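## Task

On the patch panel beneath the switch whose port covers are red, take the lead out of port 17 (ports counted 1 to 24 starting at the left). Loop its cable into the nearest cable-manager ring on the left side of that port; the plug itself may dangle. No other plug may be drawn out at all, since even a small outward shift can fail the job. At the end, every remaining plug must be seated with its latch lever raised, each lead must sit in all manager rings it passes through, and no lead may be sharply kinked or twisted around another.

## Robot and tools

Robot: two 6-joint arms, left_arm and right_arm, each ending in a parallel two-finger gripper. Every arm command is one row of 14 numbers covering both arms, even when only one moves: left_arm waist, shoulder, elbow, wrist pitch, wrist yaw, wrist roll, opening, then the same seven for right_arm. The six joint numbers are absolute target angles in radians, in the same form the Joint positions line prints them. Stated ranges per arm: waist -2.880 to 2.880, shoulder 0.000 to 3.142, elbow 0.000 to 3.019, wrist pitch -1.693 to 1.571, wrist yaw -1.571 to 1.571, wrist roll -2.094 to 2.094. A true end stop may differ by up to 0.085 rad; a target more than 0.085 rad beyond a stated end, and farther out than the current angle, gets the call rejected. Opening is an absolute command from -1 (shut) to +1 (wide open); to keep a gripper unchanged, resend its current command, because 0 is a real command.

Frames: the scene frame has its origin on the floor under the middle of the robot's foot, +x forward, +z up, +y toward the left arm (image left/right may differ). Arm roots: left_arm at (+0.030, +0.276, +1.252) m, quat_wxyz (+0.585, +0.135, +0.180, +0.779); right_arm at (+0.030, -0.276, +1.252) m, quat_wxyz (+0.585, -0.135, +0.180, -0.779). Reported end_effector_position (m) and end_effector_quat_wxyz use this frame; the position is the midpoint between the finger pads, roughly 1 cm short of the tips. Gripper +z runs along the fingers; fingers separate along its y axis. Printed positions can be off, more so when reaching far, and the furniture may be rotated relative to the robot.

Tools:
- execute_actions(actions, cameras): actions is a list of actions; each action is a list of up to 15 rows, one per 1/30 s step. An action always lasts 15 steps (0.5 s); if fewer rows are given, the final row repeats. An empty list just reports state and images. cameras selects images: omitted/null/["all"] gives all, [] gives none.
- move(target, speed, blend, opening_speed, blocking, cameras): target is one 14-number row or up to 15 rows differing only in joint angles, followed as a path within 10 s total. All joints are interpolated together, so the gripper traces a curve, and nothing is avoided. speed: 0.01 to 2 rad/s (default 0.5) for the joint with the longest travel, one value or one per target. blend: corner rounding in rad for intermediate targets (default 0). opening_speed: at least 0.2 per second on the -1..+1 scale; otherwise the finger command is applied immediately. blocking=false returns after about 0.5 s while motion continues; execute_actions is then refused until wait or stop. A new move supersedes a running one. Result adds a move: line: done, off_target (resting with a joint over 0.035 rad off), moving, held, or fault, possibly limits=held, plus the worst-off joint per arm.
- wait(seconds): 0 to 10 s, arms keep their last command; adds a wait: line.
- stop(): brakes the current move.
- zoom_image(camera, region): camera is cam_head_left, cam_head_right, cam_left_wrist or cam_right_wrist (all 672x504); region [x0, y0, x1, y1] in pixels from top-left, at most 504 by 504.
- read_manual(section): licence texts only.
- finished_scene(scene): ends scene 1 or 2 irreversibly; the goal must hold afterwards without the robot.

Motion details: per step each joint target is clamped to a lead from its measured angle (waist 0.264, shoulder 0.32, elbow 0.276, wrist pitch 0.33, wrist yaw 0.701, wrist roll 1.97 rad), and if targets would shift the gripper over 110 mm they are scaled back. Big moves therefore span several actions; tiny changes may not start. Result lines: Joint positions and Joint velocities per arm (six joints in rad, rad/s, then pad gap in m, 0.094 when fully open); Joint targets (what joints are currently driven toward; resend to hold still); Tool commands; grip_measured (opening on the command scale, reads slightly wide when empty, narrower under squeeze); joint torques (N m, positive toward larger angle, offset and noisy; numbers 3 and 4 wrap at ±28). "joint sent to its limit" means a joint was capped at its real end; "joint command not followed" means the clearance check altered targets (it does not keep the two grippers apart). MOTOR HOT warns of heating; OVER-TEMPERATURE FAULT means that arm has gone limp for 30 s or more.

Cautions: never pull or nudge any plug other than the target; approach slowly, since faster motion and targets set deeper past contact press harder. Keep the arms from striking each other. Do not knock items off the work area or onto the floor. Avoid long stretched holds or pushing into unreachable poses, which overheat motors. Release by commanding an opening well above grip_measured. Robot time counts, so work efficiently and smoothly.

Each tool is called after "Emit:" by a JSON object that holds its "method" and its "body".

## Session

Emit:
{"method": "execute_actions", "body": {"actions": []}}

Scene clock: 0.00 s.
left_arm: end_effector_position=(+0.5416, +0.1008, +0.9054) grip_measured=+1.000 end_effector_quat_wxyz=(+0.298, -0.302, +0.899, +0.111) | right_arm: end_effector_position=(+0.4690, -0.1482, +1.1823) grip_measured=+1.000 end_effector_quat_wxyz=(+0.020, +0.876, -0.452, -0.166)
Joint positions: left_arm=[-2.286 2.309 1.157 0.381 -0.823 -0.781 0.094] | right_arm=[2.166 1.534 1.1 -1.024 0.047 -1.885 0.094]
Joint velocities: left_arm=[-0.005 0.005 0.002 0.007 -0.037 -0.037 0] | right_arm=[-0.005 0.015 -0.002 -0.017 -0.022 0.022 0]
Joint torques (N m): no reading
Heat: left arm: hottest shoulder 33 °C; right arm: hottest shoulder 33 °C.
Joint targets: left_arm=[-2.288 2.302 1.161 0.385 -0.824 -0.781] | right_arm=[2.166 1.535 1.116 -1.025 0.047 -1.884]
Tool commands: left_gripper/opening=+1.0 right_gripper/opening=+1.0

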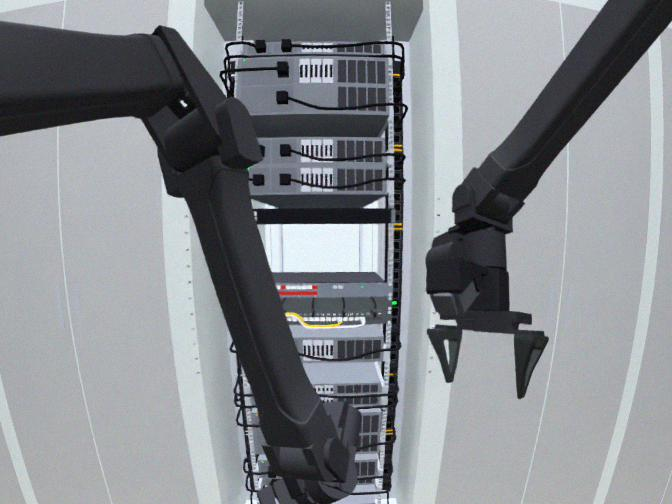

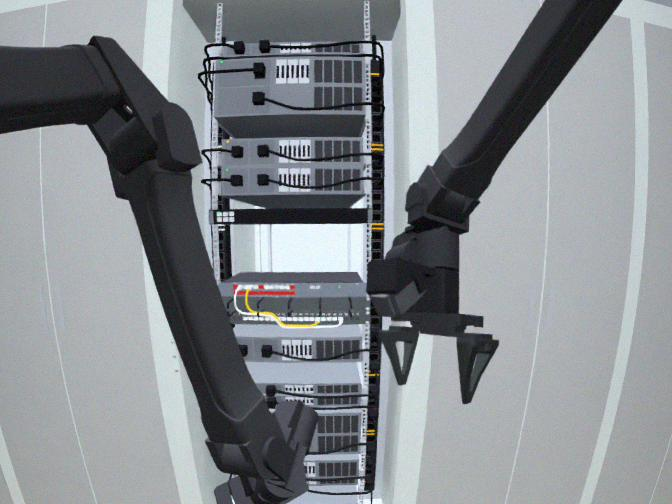

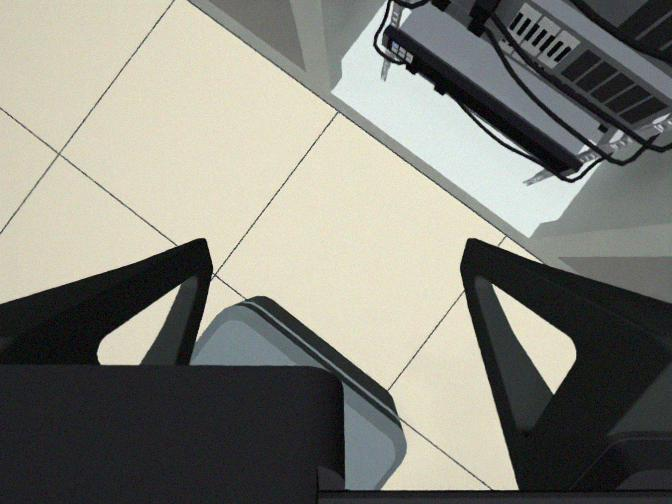

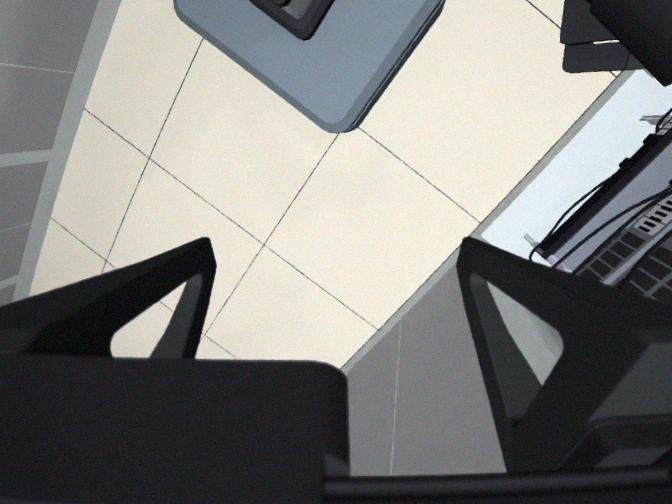

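Emit:
{"method": "zoom_image", "body": {"camera": "cam_head_right", "region": [210, 260, 390, 370]}}

Emit:
{"method": "zoom_image", "body": {"camera": "cam_head_right", "region": [225, 300, 305, 340]}}

Emit:
{"method": "zoom_image", "body": {"camera": "cam_head_right", "region": [290, 300, 370, 340]}}

Emit:
{"method": "zoom_image", "body": {"camera": "cam_head_left", "region": [270, 270, 400, 350]}}

Scaled by 2.800 from the camera's 672x504 image, which has a finer 960x720 frame.

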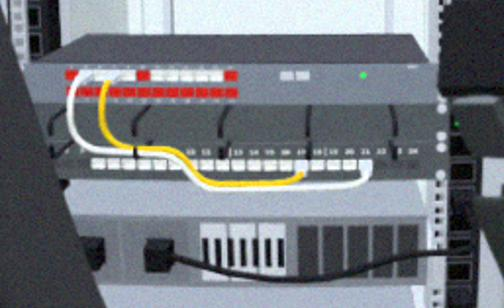

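Scaled by 6.300 from the camera's 672x504 image, which has a finer 960x720 frame.

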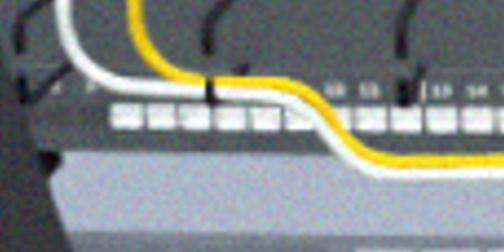

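Scaled by 6.300 from the camera's 672x504 image, which has a finer 960x720 frame.

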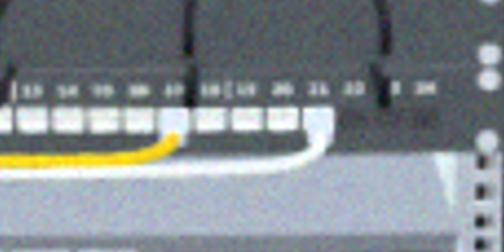

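Scaled by 3.877 from the camera's 672x504 image, which has a finer 960x720 frame.

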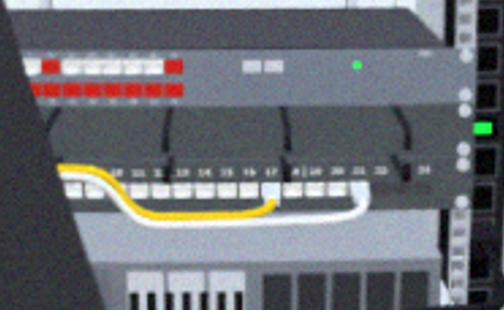

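Emit:
{"method": "move", "body": {"target": [-1.7,1.534,1.1,-1.0,0,0,1,2.166,1.534,1.1,-1.024,0.047,-1.885,1], "speed": 0.8, "cameras": ["cam_head_left","cam_head_right"]}}

Emit:
{"method": "move", "body": {"target": [-1.7,1.534,1.1,-1.0,0,0,1,2.166,1.9,0.8,1.3,0.4,1.57,1], "speed": 0.9}}

Scene clock: 144.37 s.
left_arm: end_effector_position=(+0.4890, +0.3431, +1.1440) grip_measured=+1.000 end_effector_quat_wxyz=(-0.143, -0.084, +0.986, -0.035) | right_arm: end_effector_position=(+0.4690, -0.1482, +1.1823) grip_measured=+1.000 end_effector_quat_wxyz=(+0.020, +0.876, -0.452, -0.166)
Joint positions: left_arm=[-1.71 1.546 1.104 -0.97 -0.009 -0.023 0.094] | right_arm=[2.166 1.534 1.1 -1.024 0.047 -1.885 0.094]
Joint velocities: left_arm=[-0.015 -0.005 -0.002 -0.002 0.007 -0.066 0] | right_arm=[-0.015 -0.005 0.002 -0.012 -0.037 -0.007 0]
Joint torques (N m): left_arm=[0.15 -17.38 4.93 -0.58 0.14 -0.02] | right_arm=[2.49 -13.39 5.07 0.14 -0.2 -0.06]
Heat: left arm: hottest shoulder 37 °C; right arm: hottest shoulder 35 °C.
Joint targets: left_arm=[-1.700 1.533 1.100 -0.987 -0.006 -0.008] | right_arm=[2.166 1.534 1.100 -1.024 0.047 -1.885]
move: done
Images, in order (width x height): cam_head_left 672x504, cam_head_right 672x504.

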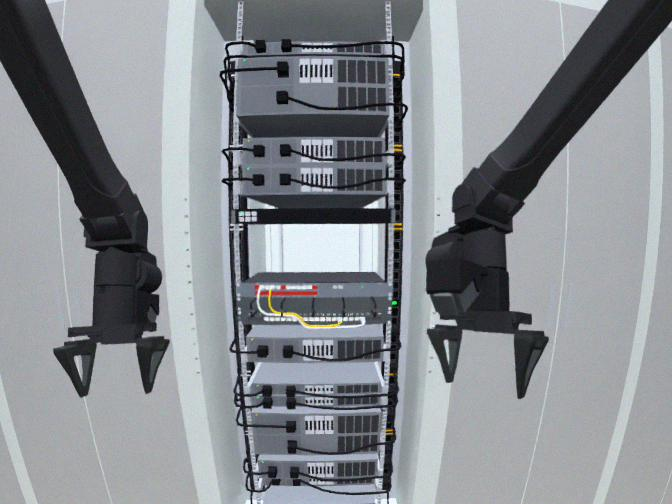

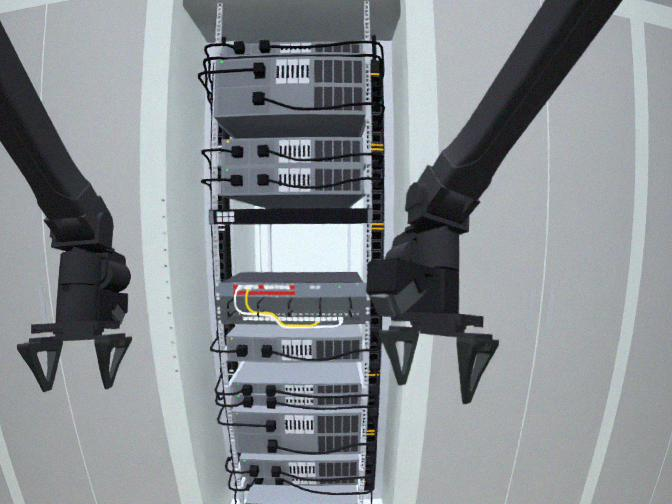

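Scene clock: 149.23 s.
left_arm: end_effector_position=(+0.4859, +0.3416, +1.1450) grip_measured=+1.000 end_effector_quat_wxyz=(-0.150, -0.079, +0.985, -0.040) | right_arm: end_effector_position=(+0.6561, -0.1580, +1.1743) grip_measured=+1.000 end_effector_quat_wxyz=(+0.416, +0.624, +0.493, +0.441)
Joint positions: left_arm=[-1.71 1.546 1.104 -0.984 -0.003 -0.014 0.094] | right_arm=[2.166 1.879 0.807 1.264 0.398 1.555 0.094]
Joint velocities: left_arm=[-0.015 -0.024 -0.007 0.007 -0.022 -0.022 0] | right_arm=[-0.005 -0.005 0.007 -0.002 0.066 -0.037 0]
Joint torques (N m): left_arm=[-0.03 -17.08 4.93 -0.65 0.16 -0.07] | right_arm=[3.08 -12.16 1.84 3.19 0.05 0.06]
Heat: left arm: hottest shoulder 37 °C; right arm: hottest shoulder 35 °C.
Joint targets: left_arm=[-1.700 1.534 1.100 -1.001 0.000 0.000] | right_arm=[2.166 1.901 0.800 1.287 0.401 1.570]
move: off_target (right_arm); right_arm: the wrist pitch is farthest, 0.036 rad from its target

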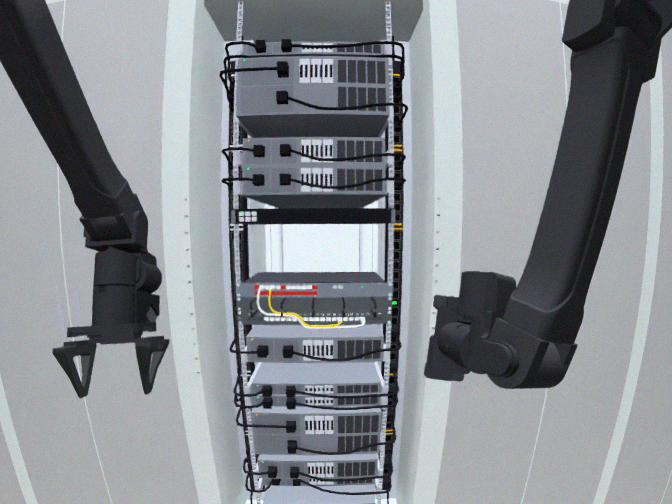

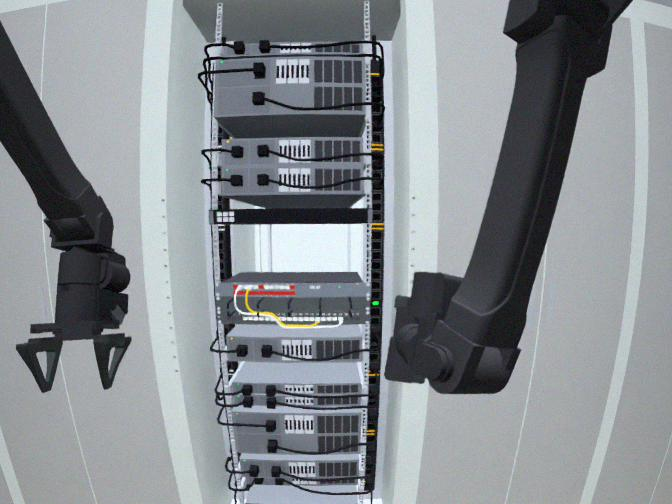

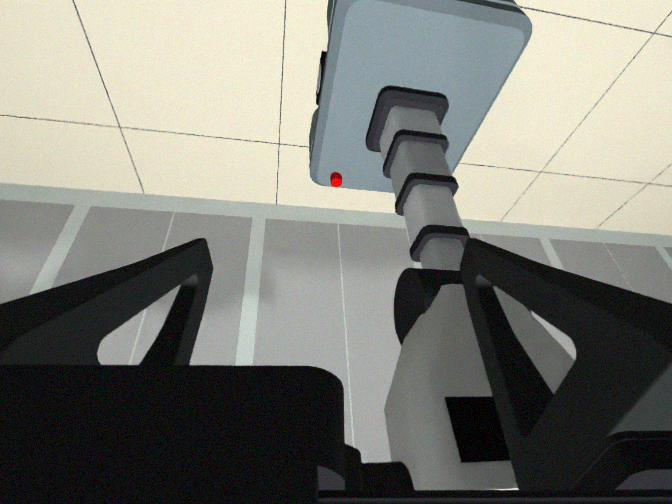

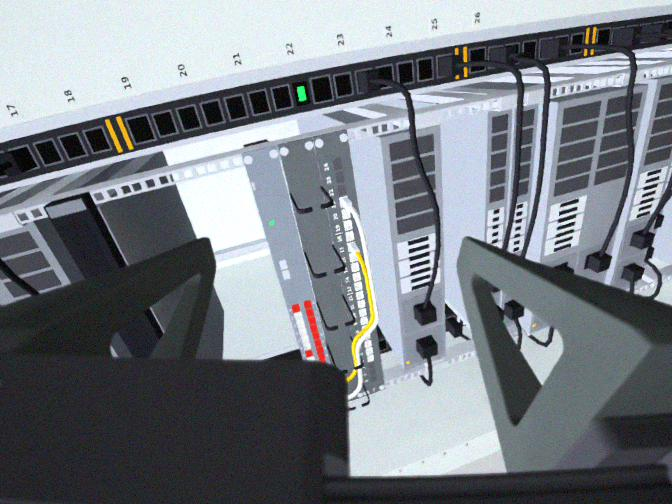

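Emit:
{"method": "zoom_image", "body": {"camera": "cam_right_wrist", "region": [250, 130, 400, 242]}}

Emit:
{"method": "zoom_image", "body": {"camera": "cam_right_wrist", "region": [280, 230, 420, 410]}}

Emit:
{"method": "zoom_image", "body": {"camera": "cam_head_left", "region": [230, 265, 310, 335]}}

Emit:
{"method": "zoom_image", "body": {"camera": "cam_head_left", "region": [310, 265, 390, 335]}}

Scaled by 3.360 from the camera's 672x504 image, which has a finer 960x720 frame.

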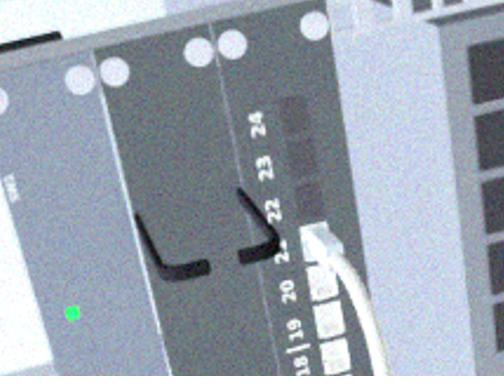

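Scaled by 2.800 from the camera's 672x504 image, which has a finer 960x720 frame.

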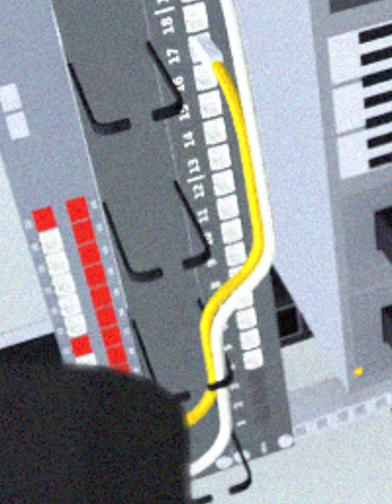

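Scaled by 6.300 from the camera's 672x504 image, which has a finer 960x720 frame.

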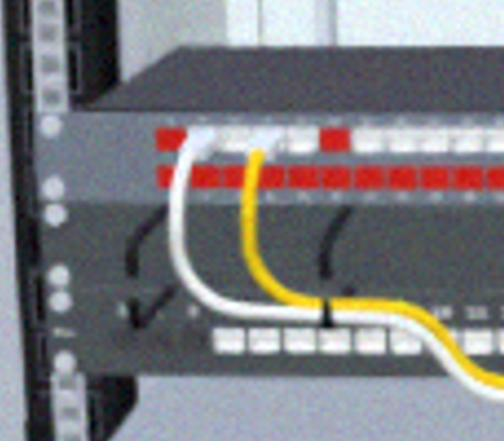

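Scaled by 6.300 from the camera's 672x504 image, which has a finer 960x720 frame.

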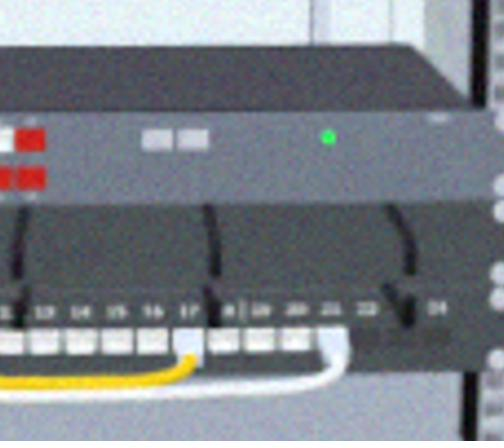

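Emit:
{"method": "zoom_image", "body": {"camera": "cam_right_wrist", "region": [330, 185, 390, 270]}}

Scaled by 5.929 from the camera's 672x504 image, which has a finer 960x720 frame.

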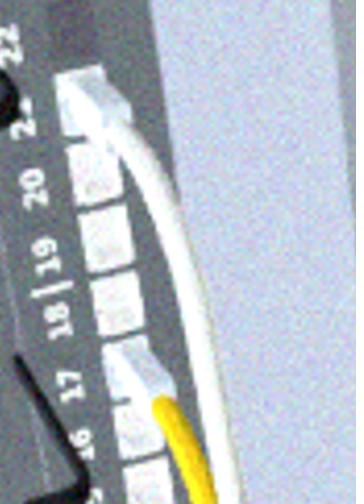

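Emit:
{"method": "move", "body": {"target": [-1.7,1.534,1.1,-1.0,0,0,1,2.203,2.26,1.408,1.307,0.289,1.298,1], "speed": 0.6}}

Emit:
{"method": "zoom_image", "body": {"camera": "cam_right_wrist", "region": [200, 100, 500, 325]}}

Scene clock: 230.53 s.
left_arm: end_effector_position=(+0.4859, +0.3416, +1.1450) grip_measured=+1.000 end_effector_quat_wxyz=(-0.150, -0.079, +0.985, -0.040) | right_arm: end_effector_position=(+0.7968, -0.0737, +1.1372) grip_measured=+1.000 end_effector_quat_wxyz=(+0.493, +0.510, +0.505, +0.491)
Joint positions: left_arm=[-1.71 1.546 1.104 -0.984 -0.003 -0.014 0.094] | right_arm=[2.187 2.235 1.375 1.284 0.291 1.314 0.094]
Joint velocities: left_arm=[0.015 -0.005 0.002 0.002 -0.007 0.007 0] | right_arm=[-0.015 -0.015 -0.002 0.012 0.022 0.037 0]
Joint torques (N m): left_arm=[-0.15 -16.85 4.9 -0.7 0.16 -0.05] | right_arm=[5.6 -16.62 6.01 3.23 -0.29 -0.33]
Heat: left arm: hottest shoulder 37 °C; right arm: hottest shoulder 34 °C.
Joint targets: left_arm=[-1.700 1.534 1.100 -1.000 0.000 0.000] | right_arm=[2.202 2.259 1.407 1.307 0.288 1.298]
move: done

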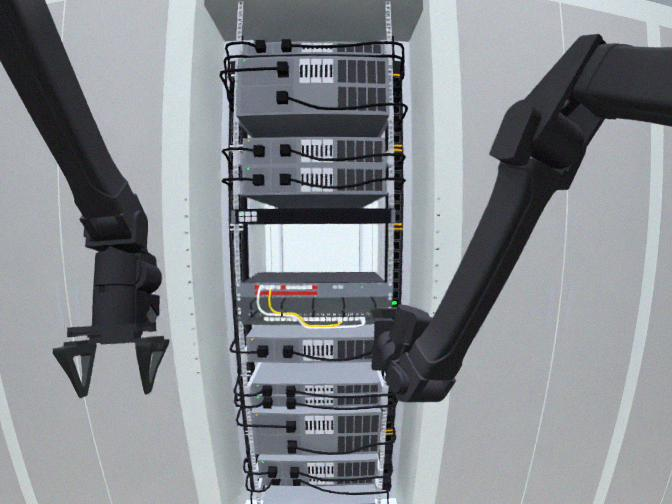

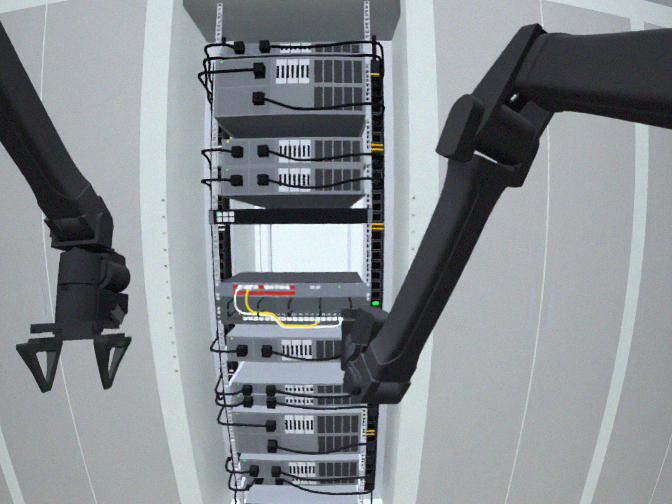

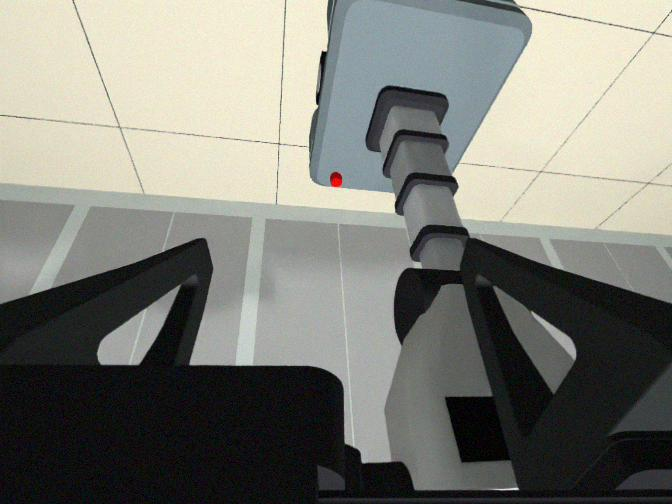

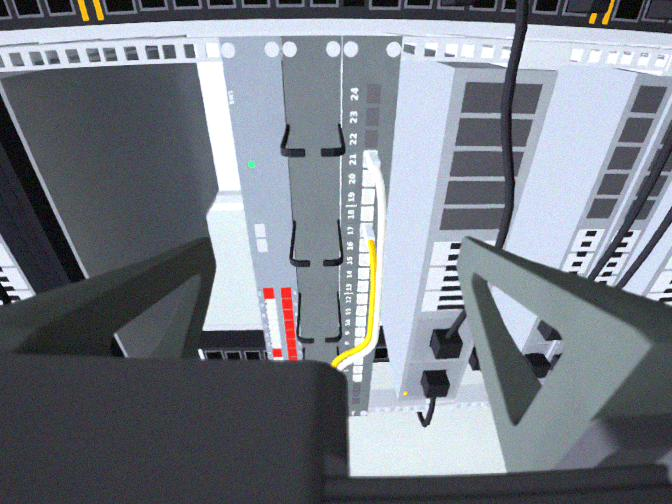

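Scaled by 1.680 from the camera's 672x504 image, which has a finer 960x720 frame.

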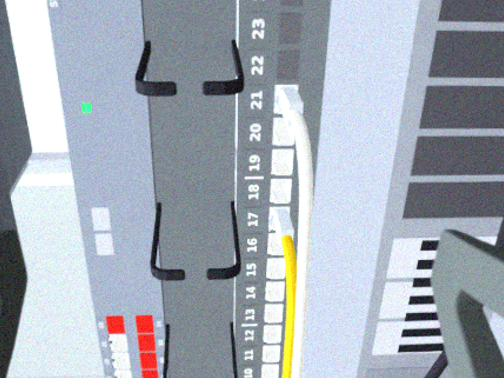

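Emit:
{"method": "move", "body": {"target": [-1.7,1.534,1.1,-1.0,0,0,1,2.278,2.478,1.79,1.175,0.352,1.264,0.0], "speed": 0.4, "cameras": ["cam_head_right","cam_right_wrist"]}}

Emit:
{"method": "zoom_image", "body": {"camera": "cam_right_wrist", "region": [240, 40, 460, 205]}}

Scene clock: 287.90 s.
left_arm: end_effector_position=(+0.4859, +0.3416, +1.1450) grip_measured=+1.000 end_effector_quat_wxyz=(-0.150, -0.078, +0.985, -0.040) | right_arm: end_effector_position=(+0.8483, +0.0097, +1.1096) grip_measured=+0.002 end_effector_quat_wxyz=(+0.502, +0.503, +0.488, +0.507)
Joint positions: left_arm=[-1.71 1.546 1.104 -0.984 -0.003 -0.013 0.094] | right_arm=[2.264 2.453 1.751 1.189 0.349 1.28 0.047]
Joint velocities: left_arm=[-0.015 -0.005 -0.007 0.002 0.066 0.022 0] | right_arm=[0.005 -0.005 -0.002 -0.007 0.007 -0.066 0]
Joint torques (N m): left_arm=[-0.03 -16.91 4.94 -0.64 0.17 -0.08] | right_arm=[6.24 -18.49 7.77 1.61 -0.02 -0.33]
Heat: left arm: hottest shoulder 37 °C; right arm: hottest shoulder 38 °C.
Joint targets: left_arm=[-1.700 1.534 1.100 -1.000 0.000 0.001] | right_arm=[2.278 2.479 1.790 1.175 0.352 1.265]
move: off_target (right_arm); right_arm: the elbow is farthest, 0.039 rad from its target
Images, in order (width x height): cam_head_right 672x504, cam_right_wrist 672x504.

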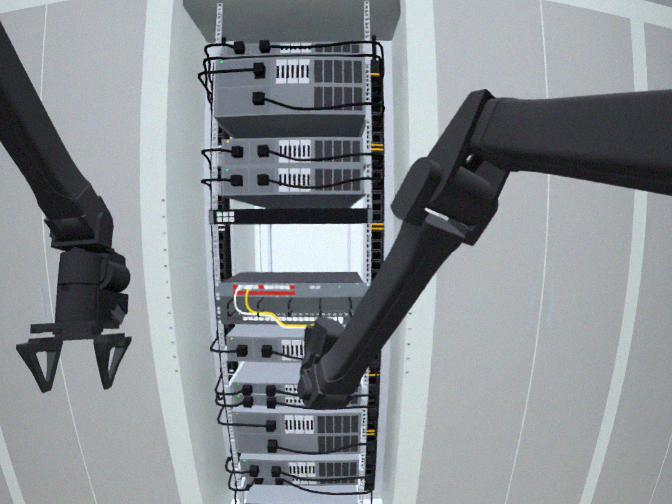

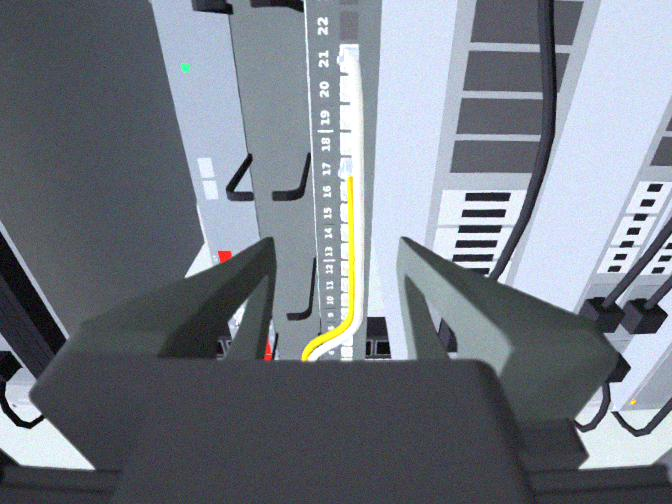

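Scaled by 2.291 from the camera's 672x504 image, which has a finer 960x720 frame.

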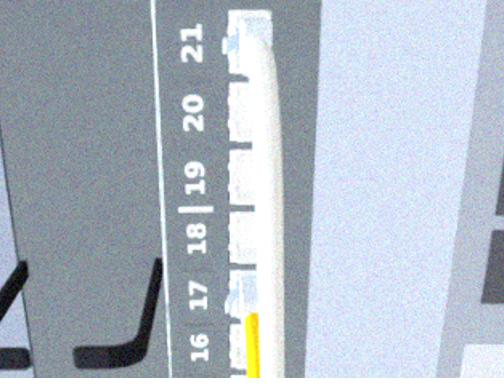

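Emit:
{"method": "move", "body": {"target": [-1.7,1.534,1.1,-1.0,0,0,1,2.243,2.591,2.042,1.134,0.278,1.249,-0.66], "speed": 0.3, "cameras": ["cam_right_wrist"]}}

Emit:
{"method": "zoom_image", "body": {"camera": "cam_right_wrist", "region": [250, 60, 430, 270]}}

Scene clock: 492.77 s.
left_arm: end_effector_position=(+0.4859, +0.3416, +1.1450) grip_measured=+1.000 end_effector_quat_wxyz=(-0.150, -0.078, +0.985, -0.040) | right_arm: end_effector_position=(+0.8898, +0.0337, +1.1219) grip_measured=-0.658 end_effector_quat_wxyz=(+0.515, +0.469, +0.466, +0.545)
Joint positions: left_arm=[-1.71 1.546 1.104 -0.984 -0.003 -0.013 0.094] | right_arm=[2.264 2.562 1.996 1.148 0.282 1.265 0.016]
Joint velocities: left_arm=[-0.005 -0.015 -0.002 -0.022 -0.007 -0.022 0] | right_arm=[-0.005 -0.005 0.007 -0.007 0.022 -0.022 0]
Joint torques (N m): left_arm=[0.32 -16.85 4.82 -0.61 0.19 -0.07] | right_arm=[3.9 -19.66 9.14 1.52 -0.37 -0.32]
Heat: left arm: hottest shoulder 38 °C; right arm: hottest shoulder 37 °C.
Joint targets: left_arm=[-1.700 1.534 1.100 -1.000 0.000 0.000] | right_arm=[2.244 2.591 2.042 1.134 0.278 1.249]
move: off_target (right_arm); right_arm: the elbow is farthest, 0.046 rad from its target
Images, in order (width x height): cam_right_wrist 672x504.

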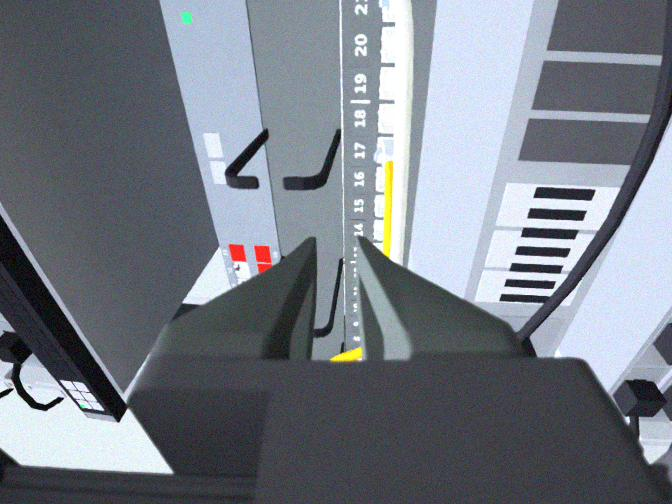

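Scaled by 2.400 from the camera's 672x504 image, which has a finer 960x720 frame.

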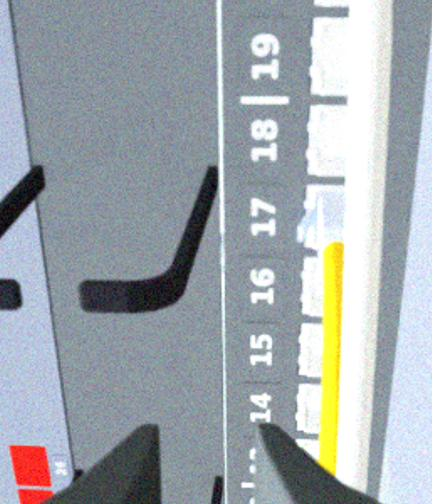

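Emit:
{"method": "move", "body": {"target": [-1.7,1.534,1.1,-1.0,0,0,1,2.217,2.588,2.048,1.125,0.278,1.234,-0.66], "speed": 0.2, "cameras": ["cam_right_wrist"]}}

Emit:
{"method": "zoom_image", "body": {"camera": "cam_right_wrist", "region": [250, 60, 430, 270]}}

Scene clock: 557.87 s.
left_arm: end_effector_position=(+0.4860, +0.3414, +1.1450) grip_measured=+1.000 end_effector_quat_wxyz=(-0.150, -0.079, +0.985, -0.040) | right_arm: end_effector_position=(+0.9006, +0.0062, +1.1159) grip_measured=-0.658 end_effector_quat_wxyz=(+0.530, +0.470, +0.467, +0.529)
Joint positions: left_arm=[-1.71 1.546 1.104 -0.984 -0.001 -0.013 0.094] | right_arm=[2.23 2.562 2.004 1.14 0.28 1.249 0.016]
Joint velocities: left_arm=[0.015 -0.005 -0.012 0.012 -0.022 -0.007 0] | right_arm=[-0.005 -0.005 0.007 -0.002 -0.037 -0.066 0]
Joint torques (N m): left_arm=[-0.21 -16.62 4.94 -0.68 0.16 -0.09] | right_arm=[3.96 -20.31 9.14 1.32 -0.35 -0.32]
Heat: left arm: hottest shoulder 38 °C; right arm: hottest shoulder 42 °C.
Joint targets: left_arm=[-1.700 1.534 1.100 -1.000 0.001 0.000] | right_arm=[2.217 2.587 2.049 1.126 0.277 1.234]
move: off_target (right_arm); right_arm: the elbow is farthest, 0.044 rad from its target
Images, in order (width x height): cam_right_wrist 672x504.

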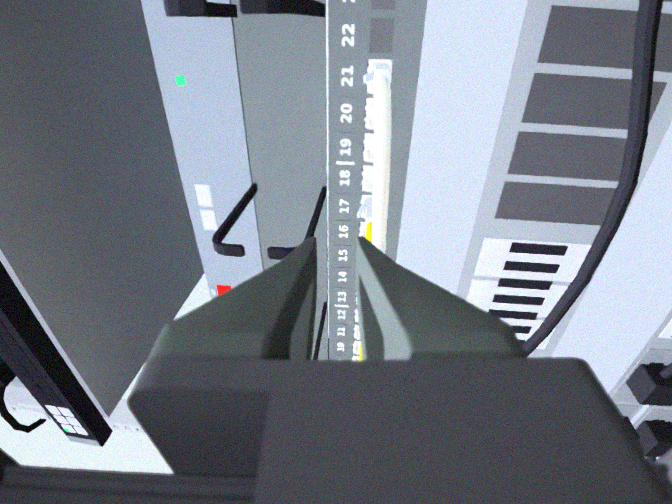

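Scaled by 2.400 from the camera's 672x504 image, which has a finer 960x720 frame.

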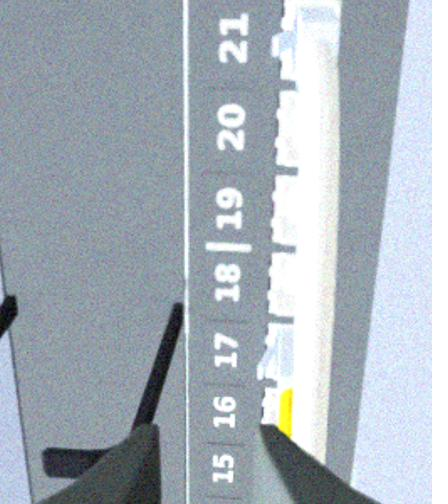

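Emit:
{"method": "move", "body": {"target": [-1.7,1.534,1.1,-1.0,0,0,1,2.204,2.630,2.154,1.061,0.265,1.234,-0.766], "speed": 0.15, "cameras": ["cam_right_wrist"]}}

Emit:
{"method": "zoom_image", "body": {"camera": "cam_right_wrist", "region": [250, 60, 430, 270]}}

Scene clock: 598.13 s.
left_arm: end_effector_position=(+0.4860, +0.3414, +1.1450) grip_measured=+1.000 end_effector_quat_wxyz=(-0.150, -0.079, +0.985, -0.040) | right_arm: end_effector_position=(+0.9204, +0.0078, +1.1144) grip_measured=-0.764 end_effector_quat_wxyz=(+0.530, +0.467, +0.470, +0.530)
Joint positions: left_arm=[-1.71 1.546 1.104 -0.984 -0.001 -0.013 0.094] | right_arm=[2.223 2.6 2.105 1.074 0.268 1.249 0.011]
Joint velocities: left_arm=[0.005 -0.005 0.002 -0.022 0.037 -0.037 0] | right_arm=[-0.005 -0.005 0.007 -0.007 -0.007 0.081 -0.001]
Joint torques (N m): left_arm=[-0.09 -17.03 4.82 -0.72 0.14 -0.07] | right_arm=[4.42 -20.6 10.09 1.33 -0.37 -0.23]
Heat: left arm: hottest shoulder 38 °C; right arm: hottest shoulder 42 °C.
Joint targets: left_arm=[-1.700 1.534 1.100 -1.000 0.000 0.000] | right_arm=[2.204 2.630 2.154 1.060 0.265 1.235]
move: off_target (right_arm); right_arm: the elbow is farthest, 0.049 rad from its target
Images, in order (width x height): cam_right_wrist 672x504.

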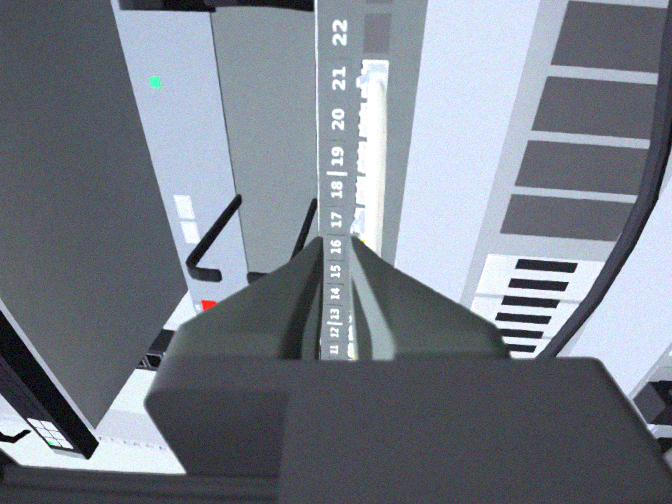

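Scaled by 2.400 from the camera's 672x504 image, which has a finer 960x720 frame.

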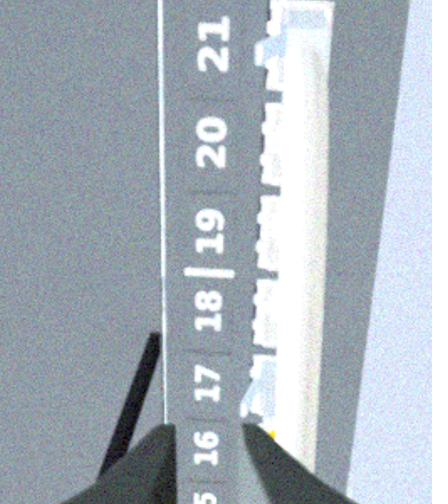

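Emit:
{"method": "move", "body": {"target": [-1.7,1.534,1.1,-1.0,0,0,1,2.193,2.648,2.204,1.030,0.254,1.234,-0.766], "speed": 0.1, "cameras": ["cam_right_wrist"]}}

Emit:
{"method": "zoom_image", "body": {"camera": "cam_right_wrist", "region": [250, 60, 430, 270]}}

Scene clock: 621.20 s.
left_arm: end_effector_position=(+0.4860, +0.3414, +1.1450) grip_measured=+1.000 end_effector_quat_wxyz=(-0.150, -0.079, +0.985, -0.040) | right_arm: end_effector_position=(+0.9316, +0.0025, +1.1148) grip_measured=-0.764 end_effector_quat_wxyz=(+0.532, +0.464, +0.470, +0.529)
Joint positions: left_arm=[-1.71 1.546 1.104 -0.984 -0.001 -0.013 0.094] | right_arm=[2.212 2.617 2.154 1.045 0.257 1.249 0.011]
Joint velocities: left_arm=[-0.024 0.005 0.002 -0.012 0.022 0.007 0] | right_arm=[-0.024 -0.015 0.017 -0.027 0.051 0.037 0]
Joint torques (N m): left_arm=[-0.03 -16.73 4.85 -0.69 0.1 -0.07] | right_arm=[4.66 -20.78 10.03 1.4 -0.38 -0.27]
Heat: left arm: hottest shoulder 38 °C; right arm: hottest shoulder 40 °C.
Joint targets: left_arm=[-1.700 1.534 1.100 -1.000 0.000 0.000] | right_arm=[2.193 2.648 2.203 1.030 0.254 1.234]
move: off_target (right_arm); right_arm: the elbow is farthest, 0.050 rad from its target
Images, in order (width x height): cam_right_wrist 672x504.

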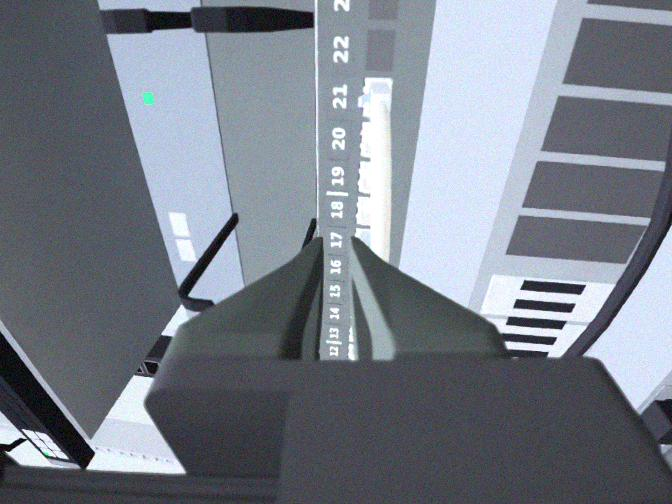

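Scaled by 2.400 from the camera's 672x504 image, which has a finer 960x720 frame.

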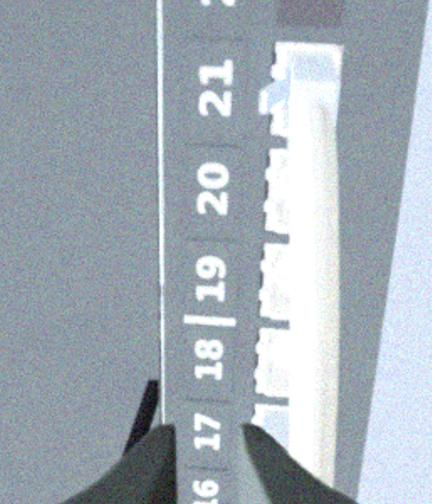

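Emit:
{"method": "move", "body": {"target": [-1.7,1.534,1.1,-1.0,0,0,1,2.193,2.673,2.231,1.028,0.254,1.234,-0.766], "speed": 0.08, "cameras": ["cam_right_wrist"]}}

Emit:
{"method": "zoom_image", "body": {"camera": "cam_right_wrist", "region": [250, 60, 430, 270]}}

Scene clock: 627.77 s.
left_arm: end_effector_position=(+0.4860, +0.3414, +1.1450) grip_measured=+1.000 end_effector_quat_wxyz=(-0.150, -0.079, +0.985, -0.040) | right_arm: end_effector_position=(+0.9326, +0.0042, +1.1099) grip_measured=-0.764 end_effector_quat_wxyz=(+0.534, +0.463, +0.467, +0.531)
Joint positions: left_arm=[-1.71 1.546 1.104 -0.984 -0.001 -0.013 0.094] | right_arm=[2.212 2.64 2.185 1.045 0.257 1.248 0.011]
Joint velocities: left_arm=[-0.015 -0.005 -0.017 -0.002 0.051 -0.022 0] | right_arm=[-0.024 0.005 0.002 0.012 0.022 -0.022 0]
Joint torques (N m): left_arm=[0.15 -17.14 4.93 -0.57 0.11 -0.07] | right_arm=[5.36 -20.37 10.4 1.4 -0.3 -0.29]
Heat: left arm: hottest shoulder 38 °C; right arm: hottest shoulder 41 °C.
Joint targets: left_arm=[-1.700 1.534 1.100 -1.000 0.000 0.000] | right_arm=[2.193 2.673 2.232 1.028 0.255 1.233]
move: off_target (right_arm); right_arm: the elbow is farthest, 0.046 rad from its target
Images, in order (width x height): cam_right_wrist 672x504.

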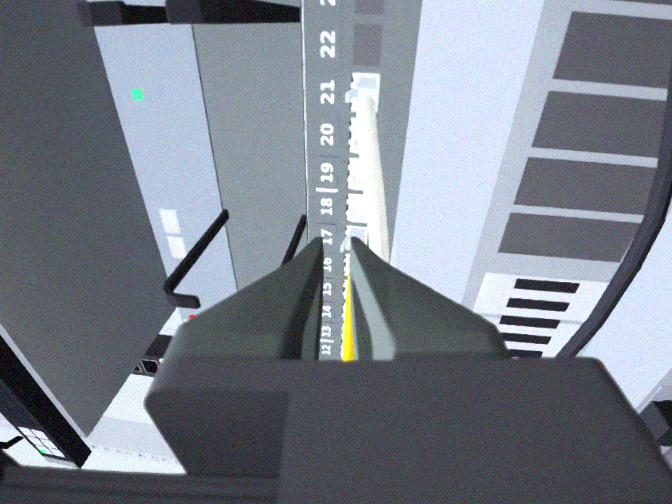

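Scaled by 2.400 from the camera's 672x504 image, which has a finer 960x720 frame.

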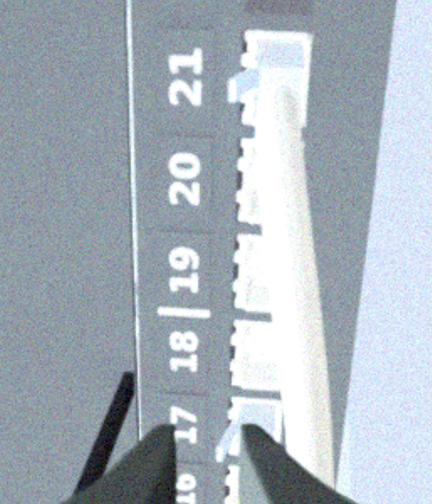

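Emit:
{"method": "move", "body": {"target": [-1.7,1.534,1.1,-1.0,0,0,1,2.248,2.705,2.289,1.009,0.280,1.234,-0.68], "speed": 0.08, "cameras": ["cam_right_wrist"]}}

Emit:
{"method": "zoom_image", "body": {"camera": "cam_right_wrist", "region": [250, 60, 430, 270]}}

Scene clock: 659.83 s.
left_arm: end_effector_position=(+0.4860, +0.3414, +1.1450) grip_measured=+1.000 end_effector_quat_wxyz=(-0.150, -0.079, +0.985, -0.040) | right_arm: end_effector_position=(+0.9317, +0.0245, +1.1082) grip_measured=-0.682 end_effector_quat_wxyz=(+0.530, +0.466, +0.465, +0.534)
Joint positions: left_arm=[-1.71 1.546 1.104 -0.984 -0.001 -0.013 0.094] | right_arm=[2.235 2.673 2.242 1.025 0.276 1.248 0.015]
Joint velocities: left_arm=[-0.005 -0.015 0.002 0.002 -0.007 0.022 0] | right_arm=[-0.015 -0.005 -0.012 0.002 0.051 0.095 0]
Joint torques (N m): left_arm=[0.21 -16.85 4.9 -0.66 0.11 -0.09] | right_arm=[6.48 -20.54 10.21 1.39 -0.09 -0.29]
Heat: left arm: hottest shoulder 38 °C; right arm: hottest shoulder 40 °C.
Joint targets: left_arm=[-1.700 1.534 1.100 -1.000 0.000 0.000] | right_arm=[2.248 2.705 2.289 1.010 0.279 1.234]
move: off_target (right_arm); right_arm: the elbow is farthest, 0.047 rad from its target
Images, in order (width x height): cam_right_wrist 672x504.

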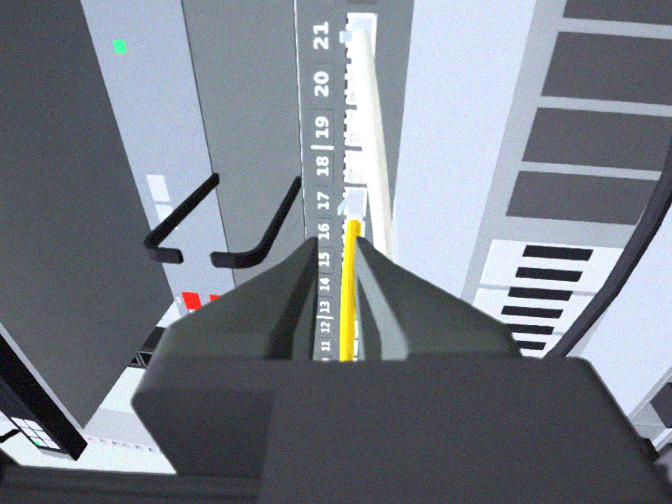

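Scaled by 2.400 from the camera's 672x504 image, which has a finer 960x720 frame.

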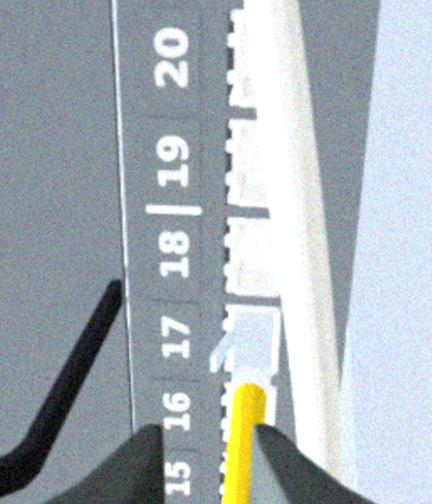

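Emit:
{"method": "move", "body": {"target": [-1.7,1.534,1.1,-1.0,0,0,1,2.206,2.763,2.437,0.920,0.258,1.234,-0.68], "speed": 0.08, "cameras": ["cam_right_wrist"]}}

Emit:
{"method": "zoom_image", "body": {"camera": "cam_right_wrist", "region": [250, 60, 430, 270]}}

Scene clock: 693.90 s.
left_arm: end_effector_position=(+0.4860, +0.3414, +1.1450) grip_measured=+1.000 end_effector_quat_wxyz=(-0.150, -0.079, +0.985, -0.040) | right_arm: end_effector_position=(+0.9515, +0.0308, +1.1086) grip_measured=-0.682 end_effector_quat_wxyz=(+0.528, +0.462, +0.469, +0.536)
Joint positions: left_arm=[-1.71 1.546 1.104 -0.984 -0.001 -0.013 0.094] | right_arm=[2.232 2.73 2.383 0.935 0.26 1.248 0.015]
Joint velocities: left_arm=[0.015 0.005 -0.002 -0.017 0.022 0.125 0] | right_arm=[-0.005 -0.005 -0.007 0.007 -0.037 -0.051 -0.001]
Joint torques (N m): left_arm=[-0.32 -16.79 4.94 -0.64 0.12 -0.07] | right_arm=[4.13 -21.54 11.14 1.48 -0.24 -0.3]
Heat: left arm: hottest shoulder 39 °C; right arm: hottest shoulder 41 °C.
Joint targets: left_arm=[-1.700 1.534 1.100 -1.000 0.000 0.000] | right_arm=[2.206 2.762 2.437 0.919 0.259 1.234]
move: off_target (right_arm); right_arm: the elbow is farthest, 0.054 rad from its target
Images, in order (width x height): cam_right_wrist 672x504.

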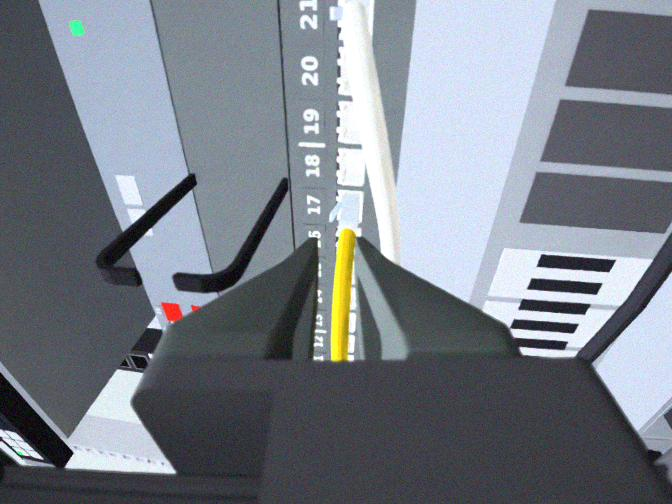

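Scaled by 2.400 from the camera's 672x504 image, which has a finer 960x720 frame.

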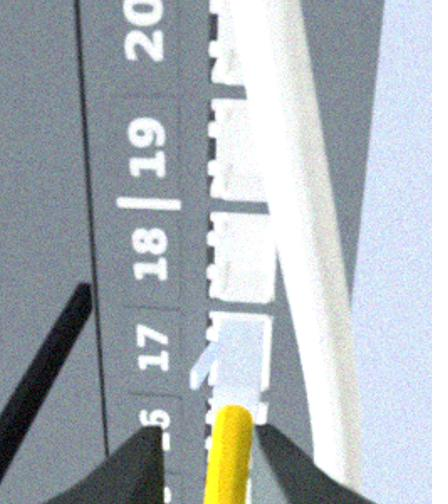

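Emit:
{"method": "move", "body": {"target": [-1.7,1.534,1.1,-1.0,0,0,1,2.192,2.765,2.430,0.928,0.258,1.234,-0.66], "speed": 0.08, "cameras": ["cam_right_wrist"]}}

Emit:
{"method": "zoom_image", "body": {"camera": "cam_right_wrist", "region": [250, 60, 430, 270]}}

Scene clock: 717.30 s.
left_arm: end_effector_position=(+0.4860, +0.3414, +1.1450) grip_measured=+1.000 end_effector_quat_wxyz=(-0.150, -0.079, +0.985, -0.040) | right_arm: end_effector_position=(+0.9533, +0.0233, +1.1052) grip_measured=-0.662 end_effector_quat_wxyz=(+0.530, +0.462, +0.470, +0.534)
Joint positions: left_arm=[-1.71 1.546 1.104 -0.984 -0.001 -0.013 0.094] | right_arm=[2.223 2.732 2.383 0.935 0.257 1.248 0.016]
Joint velocities: left_arm=[-0.005 -0.005 0.007 0.007 -0.007 0.007 0] | right_arm=[-0.005 -0.005 -0.012 -0.002 -0.007 0.037 0]
Joint torques (N m): left_arm=[-0.03 -16.79 4.96 -0.66 0.11 -0.07] | right_arm=[4.01 -20.89 10.44 1.73 -0.17 -0.33]
Heat: left arm: hottest shoulder 39 °C; right arm: hottest elbow 43 °C.
Joint targets: left_arm=[-1.700 1.534 1.100 -1.000 0.000 0.000] | right_arm=[2.193 2.766 2.429 0.928 0.258 1.234]
move: off_target (right_arm); right_arm: the elbow is farthest, 0.047 rad from its target
Images, in order (width x height): cam_right_wrist 672x504.

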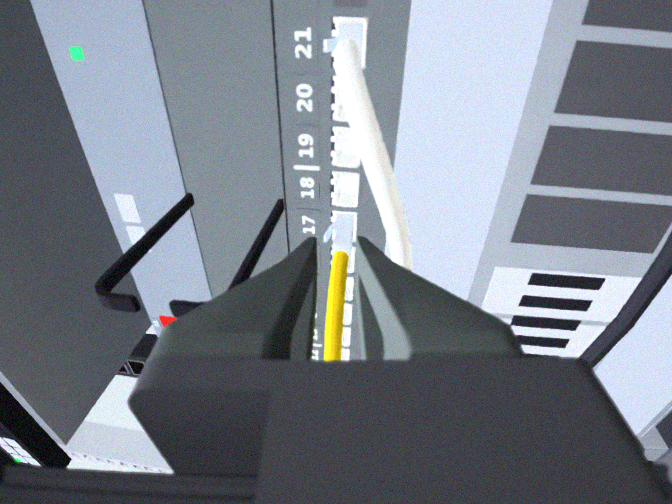

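Scaled by 2.400 from the camera's 672x504 image, which has a finer 960x720 frame.

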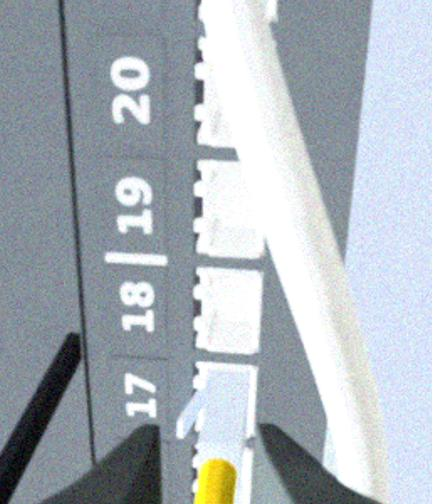

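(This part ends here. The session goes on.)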